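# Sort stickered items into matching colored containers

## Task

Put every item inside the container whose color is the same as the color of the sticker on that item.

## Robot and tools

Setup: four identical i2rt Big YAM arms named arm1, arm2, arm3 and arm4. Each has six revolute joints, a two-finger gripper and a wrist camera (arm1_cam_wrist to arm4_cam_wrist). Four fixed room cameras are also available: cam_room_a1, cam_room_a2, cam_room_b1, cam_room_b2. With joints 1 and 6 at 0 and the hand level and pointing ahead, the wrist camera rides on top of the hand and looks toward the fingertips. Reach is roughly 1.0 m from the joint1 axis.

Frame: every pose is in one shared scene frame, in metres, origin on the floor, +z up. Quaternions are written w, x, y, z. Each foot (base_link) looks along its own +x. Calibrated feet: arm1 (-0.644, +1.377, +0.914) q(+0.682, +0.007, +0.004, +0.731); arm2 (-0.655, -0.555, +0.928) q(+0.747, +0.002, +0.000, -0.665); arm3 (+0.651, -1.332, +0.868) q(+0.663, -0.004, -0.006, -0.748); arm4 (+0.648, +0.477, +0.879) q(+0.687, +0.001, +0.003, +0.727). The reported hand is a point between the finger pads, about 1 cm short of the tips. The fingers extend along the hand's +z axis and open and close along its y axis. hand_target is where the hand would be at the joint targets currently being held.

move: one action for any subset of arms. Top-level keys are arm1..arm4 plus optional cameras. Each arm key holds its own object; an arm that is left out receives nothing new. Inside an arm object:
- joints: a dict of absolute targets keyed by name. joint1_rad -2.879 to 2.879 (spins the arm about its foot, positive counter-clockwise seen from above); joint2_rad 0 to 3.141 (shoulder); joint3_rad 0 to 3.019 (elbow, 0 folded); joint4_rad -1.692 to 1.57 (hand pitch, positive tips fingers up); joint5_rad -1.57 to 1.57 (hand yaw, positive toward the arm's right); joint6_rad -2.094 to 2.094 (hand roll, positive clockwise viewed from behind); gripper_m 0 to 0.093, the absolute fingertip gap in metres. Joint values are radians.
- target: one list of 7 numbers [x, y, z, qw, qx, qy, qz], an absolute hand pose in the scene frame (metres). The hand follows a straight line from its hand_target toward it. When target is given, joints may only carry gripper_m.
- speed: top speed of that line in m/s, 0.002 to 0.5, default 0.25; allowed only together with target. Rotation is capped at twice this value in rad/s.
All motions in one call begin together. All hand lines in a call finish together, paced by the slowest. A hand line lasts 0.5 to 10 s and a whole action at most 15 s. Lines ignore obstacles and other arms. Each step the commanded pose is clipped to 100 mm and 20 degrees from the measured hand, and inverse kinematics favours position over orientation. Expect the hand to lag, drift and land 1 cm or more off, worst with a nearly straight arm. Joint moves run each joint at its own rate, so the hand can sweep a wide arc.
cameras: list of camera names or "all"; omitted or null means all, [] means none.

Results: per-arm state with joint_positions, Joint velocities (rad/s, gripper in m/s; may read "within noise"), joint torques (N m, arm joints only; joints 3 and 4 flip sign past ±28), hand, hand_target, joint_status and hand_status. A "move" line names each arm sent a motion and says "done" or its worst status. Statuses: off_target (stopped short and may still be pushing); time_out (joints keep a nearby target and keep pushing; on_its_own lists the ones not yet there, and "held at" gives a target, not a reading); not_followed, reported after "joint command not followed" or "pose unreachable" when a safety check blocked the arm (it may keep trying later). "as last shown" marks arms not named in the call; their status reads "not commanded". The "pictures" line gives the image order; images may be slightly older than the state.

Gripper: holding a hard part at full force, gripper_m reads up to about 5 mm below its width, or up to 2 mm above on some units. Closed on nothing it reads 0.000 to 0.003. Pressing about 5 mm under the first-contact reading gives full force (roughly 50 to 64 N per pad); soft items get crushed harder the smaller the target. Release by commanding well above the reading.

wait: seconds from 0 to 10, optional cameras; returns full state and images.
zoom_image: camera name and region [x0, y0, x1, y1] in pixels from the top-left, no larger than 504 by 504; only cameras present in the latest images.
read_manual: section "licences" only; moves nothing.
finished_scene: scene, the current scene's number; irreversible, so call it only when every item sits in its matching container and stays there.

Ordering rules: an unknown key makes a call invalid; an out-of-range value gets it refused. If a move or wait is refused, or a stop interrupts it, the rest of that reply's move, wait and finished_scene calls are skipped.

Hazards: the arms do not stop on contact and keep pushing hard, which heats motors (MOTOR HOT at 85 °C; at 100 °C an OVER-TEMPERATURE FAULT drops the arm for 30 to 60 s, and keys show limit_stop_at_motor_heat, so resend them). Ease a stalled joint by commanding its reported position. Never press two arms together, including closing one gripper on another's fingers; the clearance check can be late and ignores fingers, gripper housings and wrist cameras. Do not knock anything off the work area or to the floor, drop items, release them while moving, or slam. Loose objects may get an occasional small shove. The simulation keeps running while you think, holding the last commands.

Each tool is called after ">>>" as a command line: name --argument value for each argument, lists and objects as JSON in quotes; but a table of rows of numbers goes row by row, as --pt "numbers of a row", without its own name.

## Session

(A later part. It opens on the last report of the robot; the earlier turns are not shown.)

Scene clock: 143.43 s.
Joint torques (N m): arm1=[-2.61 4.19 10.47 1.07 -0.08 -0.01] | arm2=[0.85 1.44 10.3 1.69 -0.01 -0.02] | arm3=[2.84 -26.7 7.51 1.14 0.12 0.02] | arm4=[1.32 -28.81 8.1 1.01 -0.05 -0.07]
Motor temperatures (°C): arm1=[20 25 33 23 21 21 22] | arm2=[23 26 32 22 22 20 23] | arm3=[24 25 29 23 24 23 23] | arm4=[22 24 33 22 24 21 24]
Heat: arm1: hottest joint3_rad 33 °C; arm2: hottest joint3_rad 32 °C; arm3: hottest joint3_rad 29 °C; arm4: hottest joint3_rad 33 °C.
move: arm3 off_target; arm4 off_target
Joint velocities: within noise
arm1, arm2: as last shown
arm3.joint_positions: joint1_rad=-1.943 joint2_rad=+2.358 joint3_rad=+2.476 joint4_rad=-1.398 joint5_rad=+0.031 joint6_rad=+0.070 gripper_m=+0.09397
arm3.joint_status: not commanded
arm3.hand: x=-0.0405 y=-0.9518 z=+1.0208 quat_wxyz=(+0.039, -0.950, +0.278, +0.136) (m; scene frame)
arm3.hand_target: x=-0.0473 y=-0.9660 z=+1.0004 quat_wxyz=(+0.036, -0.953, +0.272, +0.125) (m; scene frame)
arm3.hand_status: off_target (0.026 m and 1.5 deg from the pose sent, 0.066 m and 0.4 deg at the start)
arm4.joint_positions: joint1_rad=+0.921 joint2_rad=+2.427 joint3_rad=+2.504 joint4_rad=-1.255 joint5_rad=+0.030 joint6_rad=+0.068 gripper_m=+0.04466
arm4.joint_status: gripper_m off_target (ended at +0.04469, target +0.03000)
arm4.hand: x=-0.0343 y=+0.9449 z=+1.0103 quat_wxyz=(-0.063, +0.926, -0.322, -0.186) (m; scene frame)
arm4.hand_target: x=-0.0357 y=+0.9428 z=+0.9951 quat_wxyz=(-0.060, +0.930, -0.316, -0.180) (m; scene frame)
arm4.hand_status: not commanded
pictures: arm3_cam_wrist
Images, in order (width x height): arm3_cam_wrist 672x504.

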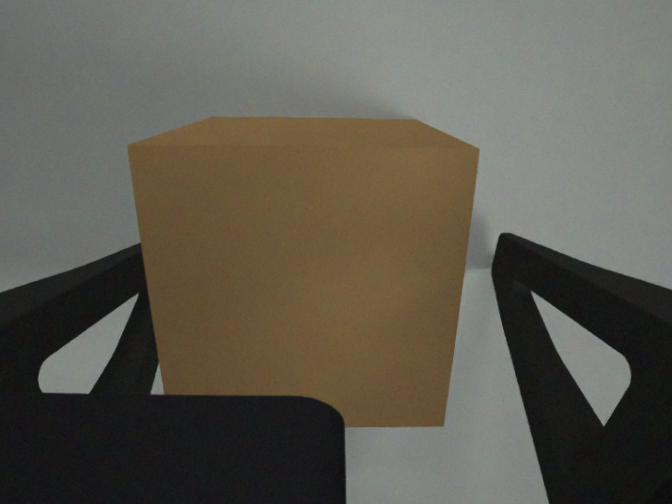

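>>> move --arm3 '{"joints":{"gripper_m":0.04}}' --cameras '[]'

>>> move --arm4 '{"target":[-0.025,0.93,1.1,0.060,-0.930,0.316,0.18],"speed":0.2}' --arm3 '{"target":[-0.035,-0.955,1.1,0.0358,-0.953,0.272,0.1255],"speed":0.2}' --cameras '["arm3_cam_wrist"]'

>>> move --arm4 '{"target":[0.268,0.718,1.13,0.042,-0.938,0.321,0.123],"speed":0.3}' --arm3 '{"target":[0.28,-1.119,1.13,0.05,-0.955,0.255,0.16],"speed":0.3}' --cameras '[]'

>>> move --arm4 '{"joints":{"joint2_rad":0.9,"joint3_rad":1.3,"joint4_rad":-1.5,"joint5_rad":0,"joint6_rad":0}}' --arm3 '{"joints":{"joint2_rad":0.9,"joint3_rad":1.3,"joint4_rad":-1.5,"joint5_rad":0,"joint6_rad":0}}' --cameras '[]'

>>> move --arm4 '{"joints":{"joint1_rad":-1.17}}' --arm3 '{"joints":{"joint1_rad":1.0}}' --cameras '[]'

>>> move --arm4 '{"target":[1.08,0.69,0.94,0,0,1,0],"speed":0.4}' --arm3 '{"target":[1.10,-1.71,0.94,0,0.043,0.999,0],"speed":0.4}' --cameras '["arm3_cam_wrist","arm4_cam_wrist","cam_room_a1","cam_room_a2"]'

Scene clock: 164.10 s.
Joint torques (N m): arm1=[-2.96 3.84 10.58 1.11 -0.08 -0.06] | arm2=[0.79 1.49 10.32 1.68 0 -0.02] | arm3=[2.02 -26.64 7.65 0.85 0.1 0] | arm4=[0.97 -28.28 8.06 1.05 -0.02 -0.04]
Motor temperatures (°C): arm1=[20 25 32 23 21 21 21] | arm2=[23 25 32 22 22 20 23] | arm3=[24 26 29 23 24 23 23] | arm4=[22 26 32 22 24 21 25]
Heat: arm1: hottest joint3_rad 32 °C; arm2: hottest joint3_rad 32 °C; arm3: hottest joint3_rad 29 °C; arm4: hottest joint3_rad 32 °C.
move: arm3 off_target
Joint velocities: within noise
arm1, arm2, arm4: as last shown
arm3.joint_positions: joint1_rad=-1.929 joint2_rad=+2.358 joint3_rad=+2.475 joint4_rad=-1.391 joint5_rad=+0.032 joint6_rad=+0.073 gripper_m=+0.05318
arm3.joint_status: gripper_m off_target (ended at +0.05321, target +0.04000)
arm3.hand: x=-0.0468 y=-0.9605 z=+1.0209 quat_wxyz=(+0.039, -0.951, +0.272, +0.139) (m; scene frame)
arm3.hand_target: x=-0.0474 y=-0.9662 z=+1.0003 quat_wxyz=(+0.036, -0.953, +0.272, +0.125) (m; scene frame)
arm3.hand_status: not commanded
pictures: none
No camera images: "cameras" was empty.

Scene clock: 166.30 s.
Joint torques (N m): arm1=[-3.14 4.37 10.39 1.16 -0.06 -0.04] | arm2=[0.79 1.49 10.35 1.69 -0.01 -0.02] | arm3=[0.67 -27.46 12.67 0.18 -0.04 -0.11] | arm4=[1.55 -26.64 12.45 0.18 0.12 0.02]
Motor temperatures (°C): arm1=[20 25 32 23 21 21 21] | arm2=[23 25 32 22 22 20 23] | arm3=[24 26 29 23 24 23 23] | arm4=[22 26 33 22 24 21 25]
Heat: arm1: hottest joint3_rad 32 °C; arm2: hottest joint3_rad 32 °C; arm3: hottest joint3_rad 29 °C; arm4: hottest joint3_rad 33 °C.
move: arm3 off_target; arm4 done
Joint velocities: within noise
arm1, arm2: as last shown
arm3.joint_positions: joint1_rad=-1.929 joint2_rad=+2.460 joint3_rad=+2.854 joint4_rad=-1.698 joint5_rad=+0.030 joint6_rad=+0.066 gripper_m=+0.05317
arm3.joint_status: not commanded
arm3.hand: x=-0.0354 y=-0.9656 z=+1.0877 quat_wxyz=(+0.036, -0.954, +0.269, +0.125) (m; scene frame)
arm3.hand_target: x=-0.0339 y=-0.9556 z=+1.0995 quat_wxyz=(+0.039, -0.951, +0.272, +0.139) (m; scene frame)
arm3.hand_status: off_target (0.016 m and 0.3 deg from the pose sent, 0.080 m and 1.6 deg at the start; a joint's target at an end of its range on 46 of 66 steps)
arm4.joint_positions: joint1_rad=+0.922 joint2_rad=+2.448 joint3_rad=+2.790 joint4_rad=-1.544 joint5_rad=+0.030 joint6_rad=+0.068 gripper_m=+0.04466
arm4.joint_status: not commanded
arm4.hand: x=-0.0159 y=+0.9320 z=+1.0997 quat_wxyz=(-0.059, +0.929, -0.322, -0.175) (m; scene frame)
arm4.hand_target: x=-0.0243 y=+0.9296 z=+1.0999 quat_wxyz=(-0.061, +0.929, -0.316, -0.182) (m; scene frame)
arm4.hand_status: done (0.009 m and 0.9 deg from the pose sent, 0.091 m and 1.1 deg at the start)
pictures: arm3_cam_wrist
Images, in order (width x height): arm3_cam_wrist 672x504.

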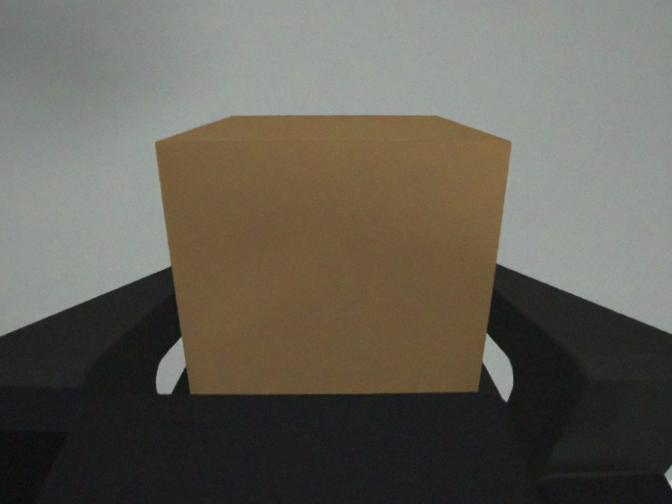

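Scene clock: 168.23 s.
Joint torques (N m): arm1=[-2.37 3.66 10.62 1.07 -0.06 -0.05] | arm2=[0.85 1.49 10.29 1.69 -0.01 -0.02] | arm3=[0.32 -9.35 9.26 0.7 0.09 -0.12] | arm4=[1.55 -11.81 9.31 0.14 0.24 0.17]
Motor temperatures (°C): arm1=[20 25 32 23 21 21 21] | arm2=[23 25 32 22 22 20 23] | arm3=[24 26 29 23 24 23 23] | arm4=[22 26 33 22 24 21 26]
Heat: arm1: hottest joint3_rad 32 °C; arm2: hottest joint3_rad 32 °C; arm3: hottest joint3_rad 29 °C; arm4: hottest joint3_rad 33 °C.
move: arm3 done; arm4 done
Joint velocities: within noise
arm1, arm2: as last shown
arm3.joint_positions: joint1_rad=-1.934 joint2_rad=+1.225 joint3_rad=+1.202 joint4_rad=-1.194 joint5_rad=+0.031 joint6_rad=+0.023 gripper_m=+0.05317
arm3.joint_status: not commanded
arm3.hand: x=+0.2777 y=-1.1252 z=+1.1348 quat_wxyz=(+0.049, -0.953, +0.251, +0.166) (m; scene frame)
arm3.hand_target: x=+0.2800 y=-1.1191 z=+1.1301 quat_wxyz=(+0.050, -0.953, +0.254, +0.160) (m; scene frame)
arm3.hand_status: done (0.008 m and 0.8 deg from the pose sent, 0.353 m and 4.6 deg at the start)
arm4.joint_positions: joint1_rad=+0.960 joint2_rad=+1.350 joint3_rad=+1.276 joint4_rad=-1.234 joint5_rad=+0.030 joint6_rad=+0.093 gripper_m=+0.04466
arm4.joint_status: not commanded
arm4.hand: x=+0.2697 y=+0.7199 z=+1.1294 quat_wxyz=(-0.042, +0.939, -0.318, -0.126) (m; scene frame)
arm4.hand_target: x=+0.2680 y=+0.7180 z=+1.1300 quat_wxyz=(-0.042, +0.938, -0.321, -0.123) (m; scene frame)
arm4.hand_status: done (0.003 m and 0.5 deg from the pose sent, 0.357 m and 6.4 deg at the start)
pictures: none
No camera images: "cameras" was empty.

Scene clock: 169.63 s.
Joint torques (N m): arm1=[-2.37 3.96 10.51 1.24 -0.02 -0.03] | arm2=[0.79 1.49 10.29 1.68 -0.01 -0.03] | arm3=[0.38 -5.01 11.77 0.69 -0.08 -0.13] | arm4=[1.32 -4.01 10.28 0.31 -0.04 -0.11]
Motor temperatures (°C): arm1=[20 25 32 23 21 21 21] | arm2=[23 25 32 22 22 20 23] | arm3=[24 26 29 23 24 23 23] | arm4=[22 26 33 22 24 21 26]
Heat: arm1: hottest joint3_rad 32 °C; arm2: hottest joint3_rad 32 °C; arm3: hottest joint3_rad 29 °C; arm4: hottest joint3_rad 33 °C.
move: arm3 done; arm4 done
Joint velocities: within noise
arm1.joint_positions: joint1_rad=-2.299 joint2_rad=+0.546 joint3_rad=+1.192 joint4_rad=-1.392 joint5_rad=-0.010 joint6_rad=+0.001 gripper_m=+0.08996
arm1.joint_status: not commanded
arm1.hand: x=-0.4628 y=+1.2428 z=+1.3589 quat_wxyz=(-0.373, -0.295, -0.871, +0.127) (m; scene frame)
arm1.hand_target: x=-0.4647 y=+1.2414 z=+1.3608 quat_wxyz=(-0.371, -0.296, -0.871, +0.129) (m; scene frame)
arm1.hand_status: not commanded
arm2: as last shown
arm3.joint_positions: joint1_rad=-1.935 joint2_rad=+0.904 joint3_rad=+1.269 joint4_rad=-1.496 joint5_rad=+0.002 joint6_rad=+0.007 gripper_m=+0.05317
arm3.joint_status: all done
arm3.hand: x=+0.3833 y=-1.1846 z=+1.2491 quat_wxyz=(+0.046, -0.947, +0.240, +0.209) (m; scene frame)
arm3.hand_target: x=+0.3847 y=-1.1807 z=+1.2642 quat_wxyz=(+0.051, -0.943, +0.242, +0.224) (m; scene frame)
arm3.hand_status: not commanded
arm4.joint_positions: joint1_rad=+0.960 joint2_rad=+0.898 joint3_rad=+1.276 joint4_rad=-1.492 joint5_rad=+0.004 joint6_rad=+0.013 gripper_m=+0.04465
arm4.joint_status: all done
arm4.hand: x=+0.3933 y=+0.6388 z=+1.2691 quat_wxyz=(-0.060, +0.935, -0.274, -0.219) (m; scene frame)
arm4.hand_target: x=+0.3914 y=+0.6369 z=+1.2788 quat_wxyz=(-0.061, +0.936, -0.263, -0.226) (m; scene frame)
arm4.hand_status: not commanded
pictures: none
No camera images: "cameras" was empty.

Scene clock: 171.97 s.
Joint torques (N m): arm1=[-2.9 4.07 10.5 1.07 -0.05 -0.06] | arm2=[0.79 1.49 10.33 1.7 -0.01 -0.02] | arm3=[1.85 -4.78 11.67 0.66 0.1 -0.11] | arm4=[0.85 -3.84 10.28 0.46 0.02 -0.07]
Motor temperatures (°C): arm1=[20 25 32 23 21 21 21] | arm2=[23 25 32 22 22 20 23] | arm3=[24 26 30 23 24 23 24] | arm4=[22 26 33 22 24 21 26]
Heat: arm1: hottest joint3_rad 32 °C; arm2: hottest joint3_rad 32 °C; arm3: hottest joint3_rad 30 °C; arm4: hottest joint3_rad 33 °C.
move: arm3 done; arm4 done
Joint velocities: within noise
arm1, arm2: as last shown
arm3.joint_positions: joint1_rad=+0.991 joint2_rad=+0.908 joint3_rad=+1.269 joint4_rad=-1.496 joint5_rad=-0.002 joint6_rad=+0.005 gripper_m=+0.05317
arm3.joint_status: all done
arm3.hand: x=+0.8824 y=-1.5220 z=+1.2532 quat_wxyz=(-0.206, -0.336, -0.916, +0.079) (m; scene frame)
arm3.hand_target: x=+0.8835 y=-1.5196 z=+1.2695 quat_wxyz=(-0.222, -0.328, -0.914, +0.085) (m; scene frame)
arm3.hand_status: not commanded
arm4.joint_positions: joint1_rad=-1.169 joint2_rad=+0.899 joint3_rad=+1.276 joint4_rad=-1.492 joint5_rad=+0.001 joint6_rad=+0.012 gripper_m=+0.04475
arm4.joint_status: all done
arm4.hand: x=+0.9212 y=+0.6120 z=+1.2664 quat_wxyz=(-0.217, +0.216, -0.951, -0.051) (m; scene frame)
arm4.hand_target: x=+0.9218 y=+0.6120 z=+1.2764 quat_wxyz=(-0.224, +0.221, -0.948, -0.052) (m; scene frame)
arm4.hand_status: not commanded
pictures: none
No camera images: "cameras" was empty.

Scene clock: 173.97 s.
Joint torques (N m): arm1=[-2.49 3.78 10.63 1.28 -0.07 -0.06] | arm2=[0.85 1.49 10.33 1.69 0 -0.02] | arm3=[1.03 -22.71 11.95 -0.54 0.04 -0.13] | arm4=[0.5 -17.61 10.02 0.06 0.03 0.12]
Motor temperatures (°C): arm1=[20 24 32 23 21 21 21] | arm2=[23 25 32 22 22 20 23] | arm3=[24 26 30 23 24 23 24] | arm4=[22 26 33 22 24 21 26]
Heat: arm1: hottest joint3_rad 32 °C; arm2: hottest joint3_rad 32 °C; arm3: hottest joint3_rad 30 °C; arm4: hottest joint3_rad 33 °C.
move: arm3 off_target; arm4 off_target
Joint velocities: within noise
arm1: as last shown
arm2.joint_positions: joint1_rad=+0.903 joint2_rad=+0.543 joint3_rad=+1.195 joint4_rad=-1.387 joint5_rad=+0.005 joint6_rad=+0.012 gripper_m=+0.08993
arm2.joint_status: not commanded
arm2.hand: x=-0.4701 y=-0.6723 z=+1.3795 quat_wxyz=(-0.391, -0.255, -0.877, +0.108) (m; scene frame)
arm2.hand_target: x=-0.4703 y=-0.6720 z=+1.3778 quat_wxyz=(-0.384, -0.252, -0.882, +0.108) (m; scene frame)
arm2.hand_status: not commanded
arm3.joint_positions: joint1_rad=+0.991 joint2_rad=+1.992 joint3_rad=+1.554 joint4_rad=-1.199 joint5_rad=-0.011 joint6_rad=-0.609 gripper_m=+0.05317
arm3.joint_status: not commanded
arm3.hand: x=+1.0860 y=-1.6964 z=+0.9139 quat_wxyz=(+0.022, -0.046, -0.999, -0.018) (m; scene frame)
arm3.hand_target: x=+1.0990 y=-1.7093 z=+0.9403 quat_wxyz=(+0.000, -0.043, -0.999, +0.000) (m; scene frame)
arm3.hand_status: off_target (0.033 m and 3.3 deg from the pose sent, 0.425 m and 43.4 deg at the start)
arm4.joint_positions: joint1_rad=-1.164 joint2_rad=+1.731 joint3_rad=+1.170 joint4_rad=-1.066 joint5_rad=+0.001 joint6_rad=+0.444 gripper_m=+0.04475
arm4.joint_status: not commanded
arm4.hand: x=+1.0586 y=+0.6818 z=+0.9213 quat_wxyz=(+0.028, +0.010, -0.999, +0.015) (m; scene frame)
arm4.hand_target: x=+1.0792 y=+0.6894 z=+0.9406 quat_wxyz=(+0.000, +0.000, -1.000, +0.000) (m; scene frame)
arm4.hand_status: off_target (0.030 m and 3.8 deg from the pose sent, 0.371 m and 36.2 deg at the start)
pictures: arm3_cam_wrist, arm4_cam_wrist, cam_room_a1, cam_room_a2
Images, in order (width x height): arm3_cam_wrist 672x504, arm4_cam_wrist 672x504, cam_room_a1 672x504, cam_room_a2 672x504.

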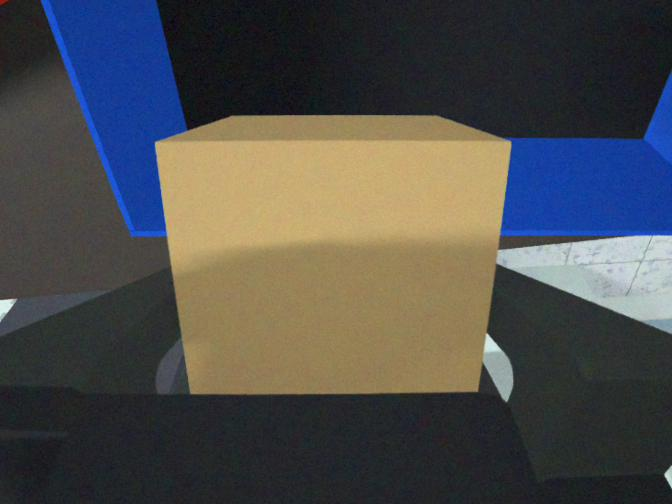

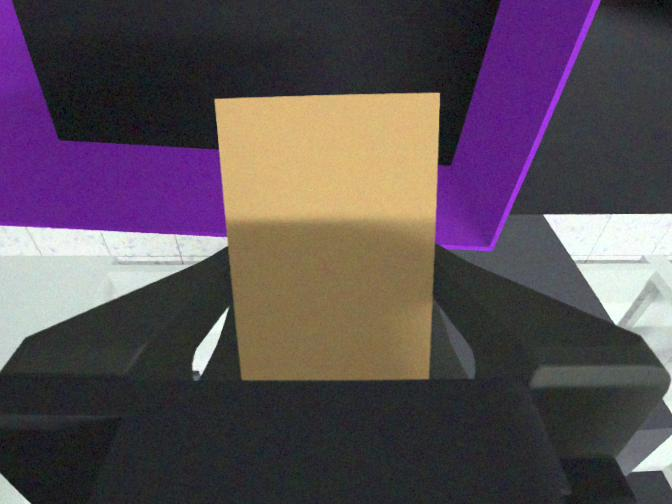

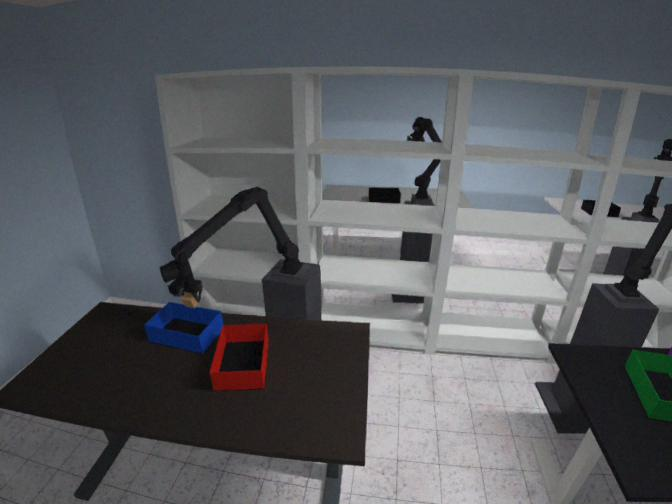

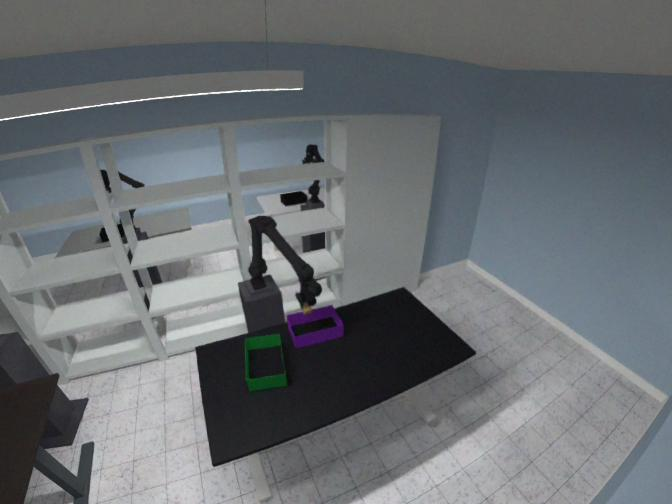

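>>> move --arm4 '{"target":[1.1,0.742,0.83,0,0,1,0],"speed":0.25}' --arm3 '{"target":[1.135,-1.757,0.83,0,0.043,0.999,0],"speed":0.25}' --cameras '["arm3_cam_wrist","arm4_cam_wrist"]'

Scene clock: 182.20 s.
Joint torques (N m): arm1=[-2.14 3.84 10.48 1.2 -0.03 -0.08] | arm2=[0.79 1.49 10.32 1.7 -0.01 -0.03] | arm3=[0.15 -25.29 11.25 -0.01 0.05 -0.13] | arm4=[0.97 -19.25 8.49 0.36 0.07 0.16]
Motor temperatures (°C): arm1=[20 24 32 23 21 21 21] | arm2=[23 25 32 22 22 20 23] | arm3=[24 26 30 23 24 23 24] | arm4=[22 26 33 22 24 21 26]
Heat: arm1: hottest joint3_rad 32 °C; arm2: hottest joint3_rad 32 °C; arm3: hottest joint3_rad 30 °C; arm4: hottest joint3_rad 33 °C.
move: arm3 off_target; arm4 off_target
Joint velocities: within noise
arm1, arm2: as last shown
arm3.joint_positions: joint1_rad=+0.983 joint2_rad=+2.254 joint3_rad=+1.693 joint4_rad=-1.086 joint5_rad=-0.011 joint6_rad=-0.629 gripper_m=+0.05317
arm3.joint_status: not commanded
arm3.hand: x=+1.1215 y=-1.7339 z=+0.8070 quat_wxyz=(+0.025, -0.040, -0.999, -0.021) (m; scene frame)
arm3.hand_target: x=+1.1339 y=-1.7561 z=+0.8308 quat_wxyz=(+0.000, -0.043, -0.999, +0.000) (m; scene frame)
arm3.hand_status: off_target (0.035 m and 3.8 deg from the pose sent, 0.115 m and 3.3 deg at the start)
arm4.joint_positions: joint1_rad=-1.096 joint2_rad=+1.978 joint3_rad=+1.223 joint4_rad=-0.860 joint5_rad=+0.001 joint6_rad=+0.517 gripper_m=+0.04475
arm4.joint_status: not commanded
arm4.hand: x=+1.0802 y=+0.7306 z=+0.8200 quat_wxyz=(+0.021, +0.007, -1.000, +0.013) (m; scene frame)
arm4.hand_target: x=+1.0994 y=+0.7416 z=+0.8306 quat_wxyz=(+0.000, +0.000, -1.000, +0.000) (m; scene frame)
arm4.hand_status: off_target (0.025 m and 3.0 deg from the pose sent, 0.117 m and 3.8 deg at the start)
pictures: arm3_cam_wrist, arm4_cam_wrist
Images, in order (width x height): arm3_cam_wrist 672x504, arm4_cam_wrist 672x504.

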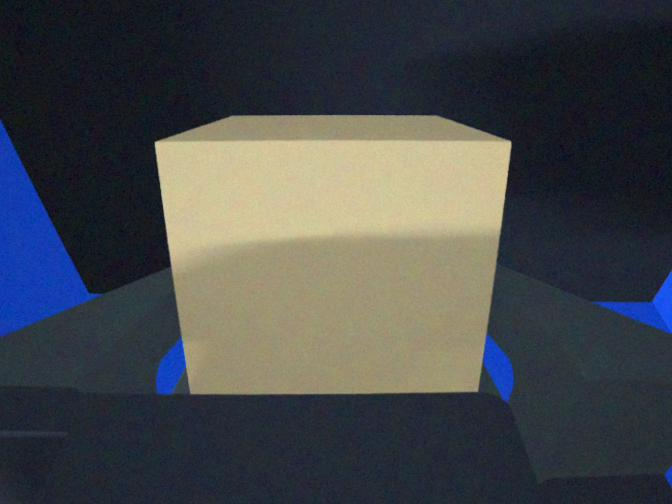

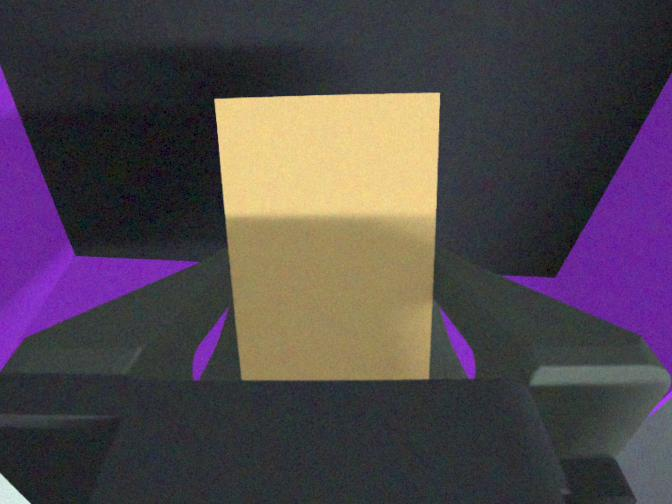

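>>> move --arm4 '{"target":[1.095,0.742,0.765,0,0,1,0],"speed":0.15}' --arm3 '{"target":[1.155,-1.755,0.78,0,0.043,0.999,0],"speed":0.15}' --cameras '[]'

>>> move --arm4 '{"target":[1.095,0.742,0.73,0,0,1,0],"speed":0.06}' --arm3 '{"target":[1.155,-1.755,0.735,0,0.043,0.999,0],"speed":0.06}' --cameras '["arm3_cam_wrist","arm4_cam_wrist"]'

Scene clock: 188.17 s.
Joint torques (N m): arm1=[-2.78 4.84 10.58 1.17 -0.06 -0.04] | arm2=[0.97 1.38 10.29 1.69 0 -0.02] | arm3=[1.73 -24.76 11 0.12 -0.01 0.03] | arm4=[1.2 -19.49 6.04 0.38 0.09 0.17]
Motor temperatures (°C): arm1=[20 24 32 23 21 21 21] | arm2=[23 25 32 22 22 20 23] | arm3=[24 27 31 23 24 23 24] | arm4=[22 26 33 22 24 21 26]
Heat: arm1: hottest joint3_rad 32 °C; arm2: hottest joint3_rad 32 °C; arm3: hottest joint3_rad 31 °C; arm4: hottest joint3_rad 33 °C.
move: arm3 off_target; arm4 done
Joint velocities: within noise
arm1, arm2: as last shown
arm3.joint_positions: joint1_rad=+0.983 joint2_rad=+2.340 joint3_rad=+1.741 joint4_rad=-1.030 joint5_rad=-0.011 joint6_rad=-0.621 gripper_m=+0.05317
arm3.joint_status: not commanded
arm3.hand: x=+1.1342 y=-1.7454 z=+0.7683 quat_wxyz=(+0.019, -0.044, -0.999, -0.015) (m; scene frame)
arm3.hand_target: x=+1.1544 y=-1.7543 z=+0.7807 quat_wxyz=(+0.000, -0.043, -0.999, +0.000) (m; scene frame)
arm3.hand_status: off_target (0.026 m and 2.8 deg from the pose sent, 0.048 m and 3.8 deg at the start)
arm4.joint_positions: joint1_rad=-1.096 joint2_rad=+2.085 joint3_rad=+1.223 joint4_rad=-0.716 joint5_rad=+0.001 joint6_rad=+0.522 gripper_m=+0.04475
arm4.joint_status: not commanded
arm4.hand: x=+1.0909 y=+0.7369 z=+0.7672 quat_wxyz=(+0.005, +0.005, -1.000, +0.004) (m; scene frame)
arm4.hand_target: x=+1.0950 y=+0.7420 z=+0.7652 quat_wxyz=(+0.000, +0.000, -1.000, +0.000) (m; scene frame)
arm4.hand_status: done (0.007 m and 0.9 deg from the pose sent, 0.058 m and 3.0 deg at the start)
pictures: none
No camera images: "cameras" was empty.

Scene clock: 189.43 s.
Joint torques (N m): arm1=[-2.84 4.13 10.5 1.25 -0.04 0.02] | arm2=[0.79 1.44 10.33 1.7 -0.01 -0.02] | arm3=[1.67 -20.13 10.26 0.9 -0.02 0.03] | arm4=[0.91 -16.67 5.86 0.98 0.12 0.16]
Motor temperatures (°C): arm1=[20 24 32 23 21 21 21] | arm2=[23 25 32 22 22 20 23] | arm3=[24 27 31 23 24 23 24] | arm4=[22 26 33 22 24 21 26]
Heat: arm1: hottest joint3_rad 32 °C; arm2: hottest joint3_rad 32 °C; arm3: hottest joint3_rad 31 °C; arm4: hottest joint3_rad 33 °C.
move: arm3 off_target; arm4 off_target
Joint velocities: within noise
arm1, arm2: as last shown
arm3.joint_positions: joint1_rad=+0.983 joint2_rad=+2.359 joint3_rad=+1.745 joint4_rad=-0.972 joint5_rad=-0.010 joint6_rad=-0.620 gripper_m=+0.05317
arm3.joint_status: not commanded
arm3.hand: x=+1.1427 y=-1.7529 z=+0.7573 quat_wxyz=(+0.002, -0.044, -0.999, -0.002) (m; scene frame)
arm3.hand_target: x=+1.1539 y=-1.7540 z=+0.7356 quat_wxyz=(+0.000, -0.043, -0.999, +0.000) (m; scene frame)
arm3.hand_status: off_target (0.026 m and 0.4 deg from the pose sent, 0.040 m and 2.8 deg at the start)
arm4.joint_positions: joint1_rad=-1.096 joint2_rad=+2.119 joint3_rad=+1.223 joint4_rad=-0.661 joint5_rad=+0.000 joint6_rad=+0.525 gripper_m=+0.04474
arm4.joint_status: not commanded
arm4.hand: x=+1.0949 y=+0.7396 z=+0.7501 quat_wxyz=(-0.003, +0.003, -1.000, -0.002) (m; scene frame)
arm4.hand_target: x=+1.0942 y=+0.7415 z=+0.7306 quat_wxyz=(+0.000, +0.000, -1.000, +0.000) (m; scene frame)
arm4.hand_status: off_target (0.020 m and 0.6 deg from the pose sent, 0.038 m and 0.9 deg at the start)
pictures: arm3_cam_wrist, arm4_cam_wrist
Images, in order (width x height): arm3_cam_wrist 672x504, arm4_cam_wrist 672x504.

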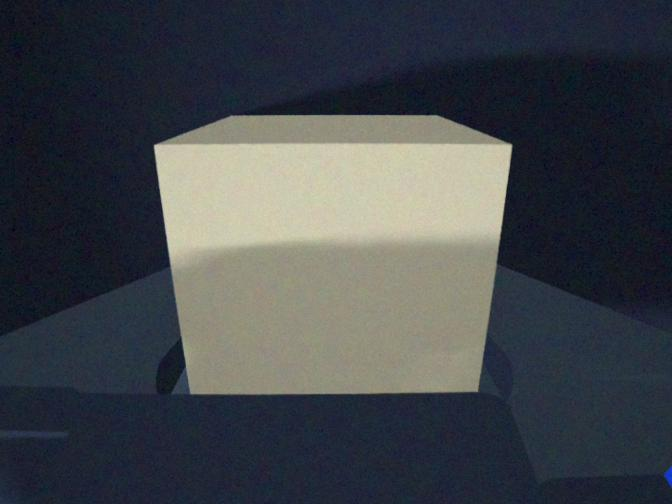

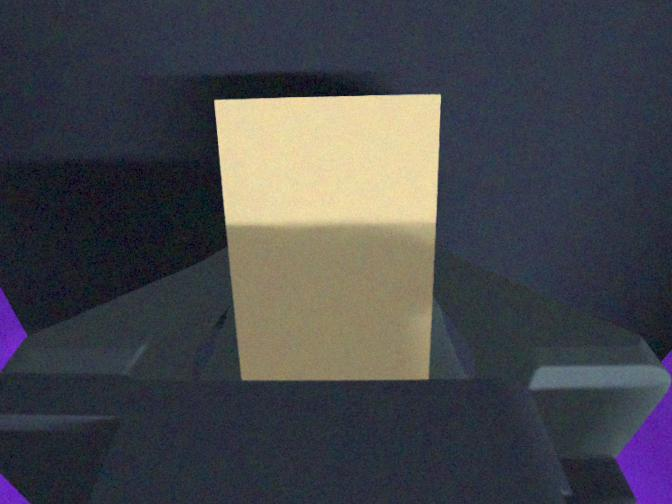

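Contact.

>>> move --arm4 '{"joints":{"gripper_m":0.065}}' --arm3 '{"joints":{"gripper_m":0.075}}' --cameras '[]'

>>> move --arm4 '{"target":[1.095,0.74,0.95,0,0,1,0],"speed":0.25}' --arm3 '{"target":[1.145,-1.753,0.95,0,0.043,0.999,0],"speed":0.25}' --cameras '["arm3_cam_wrist","arm4_cam_wrist"]'

Scene clock: 193.87 s.
Joint torques (N m): arm1=[-2.49 4.42 10.54 1.24 -0.05 -0.03] | arm2=[0.73 1.49 10.32 1.68 -0.01 -0.02] | arm3=[1.67 -21.89 9.66 -0.05 0.11 0.01] | arm4=[1.67 -17.79 5.82 0.38 0.06 0.15]
Motor temperatures (°C): arm1=[20 24 32 23 21 21 21] | arm2=[23 25 32 22 22 20 23] | arm3=[24 27 31 23 24 23 24] | arm4=[22 26 33 22 24 21 26]
Heat: arm1: hottest joint3_rad 32 °C; arm2: hottest joint3_rad 32 °C; arm3: hottest joint3_rad 31 °C; arm4: hottest joint3_rad 33 °C.
move: arm3 done; arm4 done
Joint velocities: within noise
arm1, arm2: as last shown
arm3.joint_positions: joint1_rad=+0.984 joint2_rad=+2.376 joint3_rad=+1.751 joint4_rad=-0.950 joint5_rad=-0.014 joint6_rad=-0.620 gripper_m=+0.07496
arm3.joint_status: all done
arm3.hand: x=+1.1467 y=-1.7549 z=+0.7485 quat_wxyz=(-0.004, -0.044, -0.999, +0.000) (m; scene frame)
arm3.hand_target: x=+1.1538 y=-1.7541 z=+0.7356 quat_wxyz=(+0.000, -0.043, -0.999, +0.000) (m; scene frame)
arm3.hand_status: not commanded
arm4.joint_positions: joint1_rad=-1.096 joint2_rad=+2.135 joint3_rad=+1.223 joint4_rad=-0.646 joint5_rad=+0.001 joint6_rad=+0.525 gripper_m=+0.06491
arm4.joint_status: all done
arm4.hand: x=+1.0945 y=+0.7391 z=+0.7422 quat_wxyz=(-0.003, +0.003, -1.000, -0.001) (m; scene frame)
arm4.hand_target: x=+1.0943 y=+0.7415 z=+0.7307 quat_wxyz=(+0.000, +0.000, -1.000, +0.000) (m; scene frame)
arm4.hand_status: not commanded
pictures: none
No camera images: "cameras" was empty.

Scene clock: 195.47 s.
Joint torques (N m): arm1=[-2.08 3.96 10.58 1.22 -0.05 -0.01] | arm2=[0.85 1.55 10.3 1.69 0 -0.03] | arm3=[1.08 -23.65 11.82 -0.51 0.06 -0.09] | arm4=[0.62 -18.73 9.69 -0.47 0.04 0.11]
Motor temperatures (°C): arm1=[20 24 32 23 21 21 21] | arm2=[23 25 32 22 22 20 23] | arm3=[24 27 31 23 24 23 24] | arm4=[22 26 33 22 24 21 26]
Heat: arm1: hottest joint3_rad 32 °C; arm2: hottest joint3_rad 32 °C; arm3: hottest joint3_rad 31 °C; arm4: hottest joint3_rad 33 °C.
move: arm3 off_target; arm4 off_target
Joint velocities: within noise
arm1, arm2: as last shown
arm3.joint_positions: joint1_rad=+0.984 joint2_rad=+2.132 joint3_rad=+1.848 joint4_rad=-1.327 joint5_rad=-0.012 joint6_rad=-0.620 gripper_m=+0.07496
arm3.joint_status: not commanded
arm3.hand: x=+1.1363 y=-1.7441 z=+0.9363 quat_wxyz=(+0.011, -0.044, -0.999, -0.010) (m; scene frame)
arm3.hand_target: x=+1.1445 y=-1.7527 z=+0.9502 quat_wxyz=(+0.000, -0.043, -0.999, +0.000) (m; scene frame)
arm3.hand_status: off_target (0.019 m and 1.8 deg from the pose sent, 0.201 m and 0.4 deg at the start)
arm4.joint_positions: joint1_rad=-1.096 joint2_rad=+1.794 joint3_rad=+1.313 joint4_rad=-1.107 joint5_rad=+0.001 joint6_rad=+0.525 gripper_m=+0.06491
arm4.joint_status: not commanded
arm4.hand: x=+1.0847 y=+0.7335 z=+0.9383 quat_wxyz=(+0.010, +0.003, -1.000, +0.007) (m; scene frame)
arm4.hand_target: x=+1.0947 y=+0.7398 z=+0.9502 quat_wxyz=(+0.000, +0.000, -1.000, +0.000) (m; scene frame)
arm4.hand_status: off_target (0.017 m and 1.4 deg from the pose sent, 0.208 m and 0.6 deg at the start)
pictures: arm3_cam_wrist, arm4_cam_wrist
Images, in order (width x height): arm3_cam_wrist 672x504, arm4_cam_wrist 672x504.

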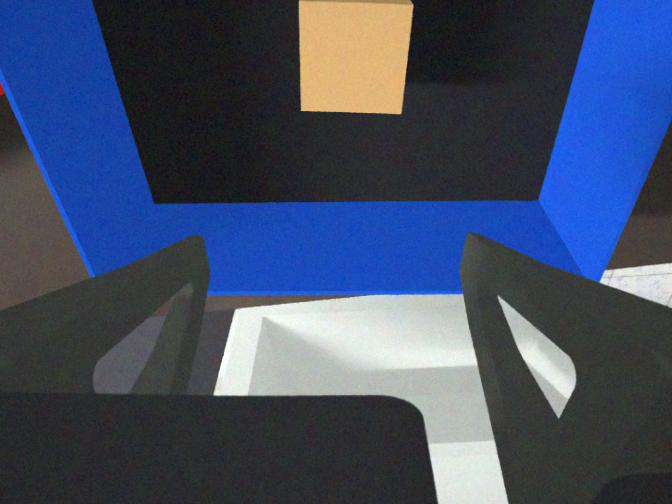

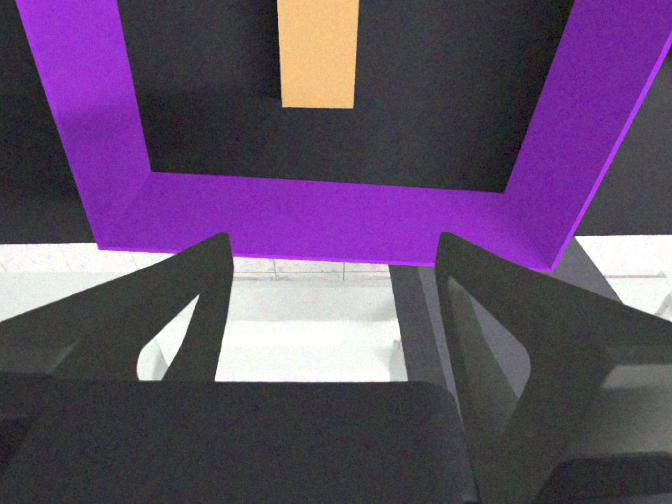

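>>> finished_scene --scene 3

The scene is finished: the task was done.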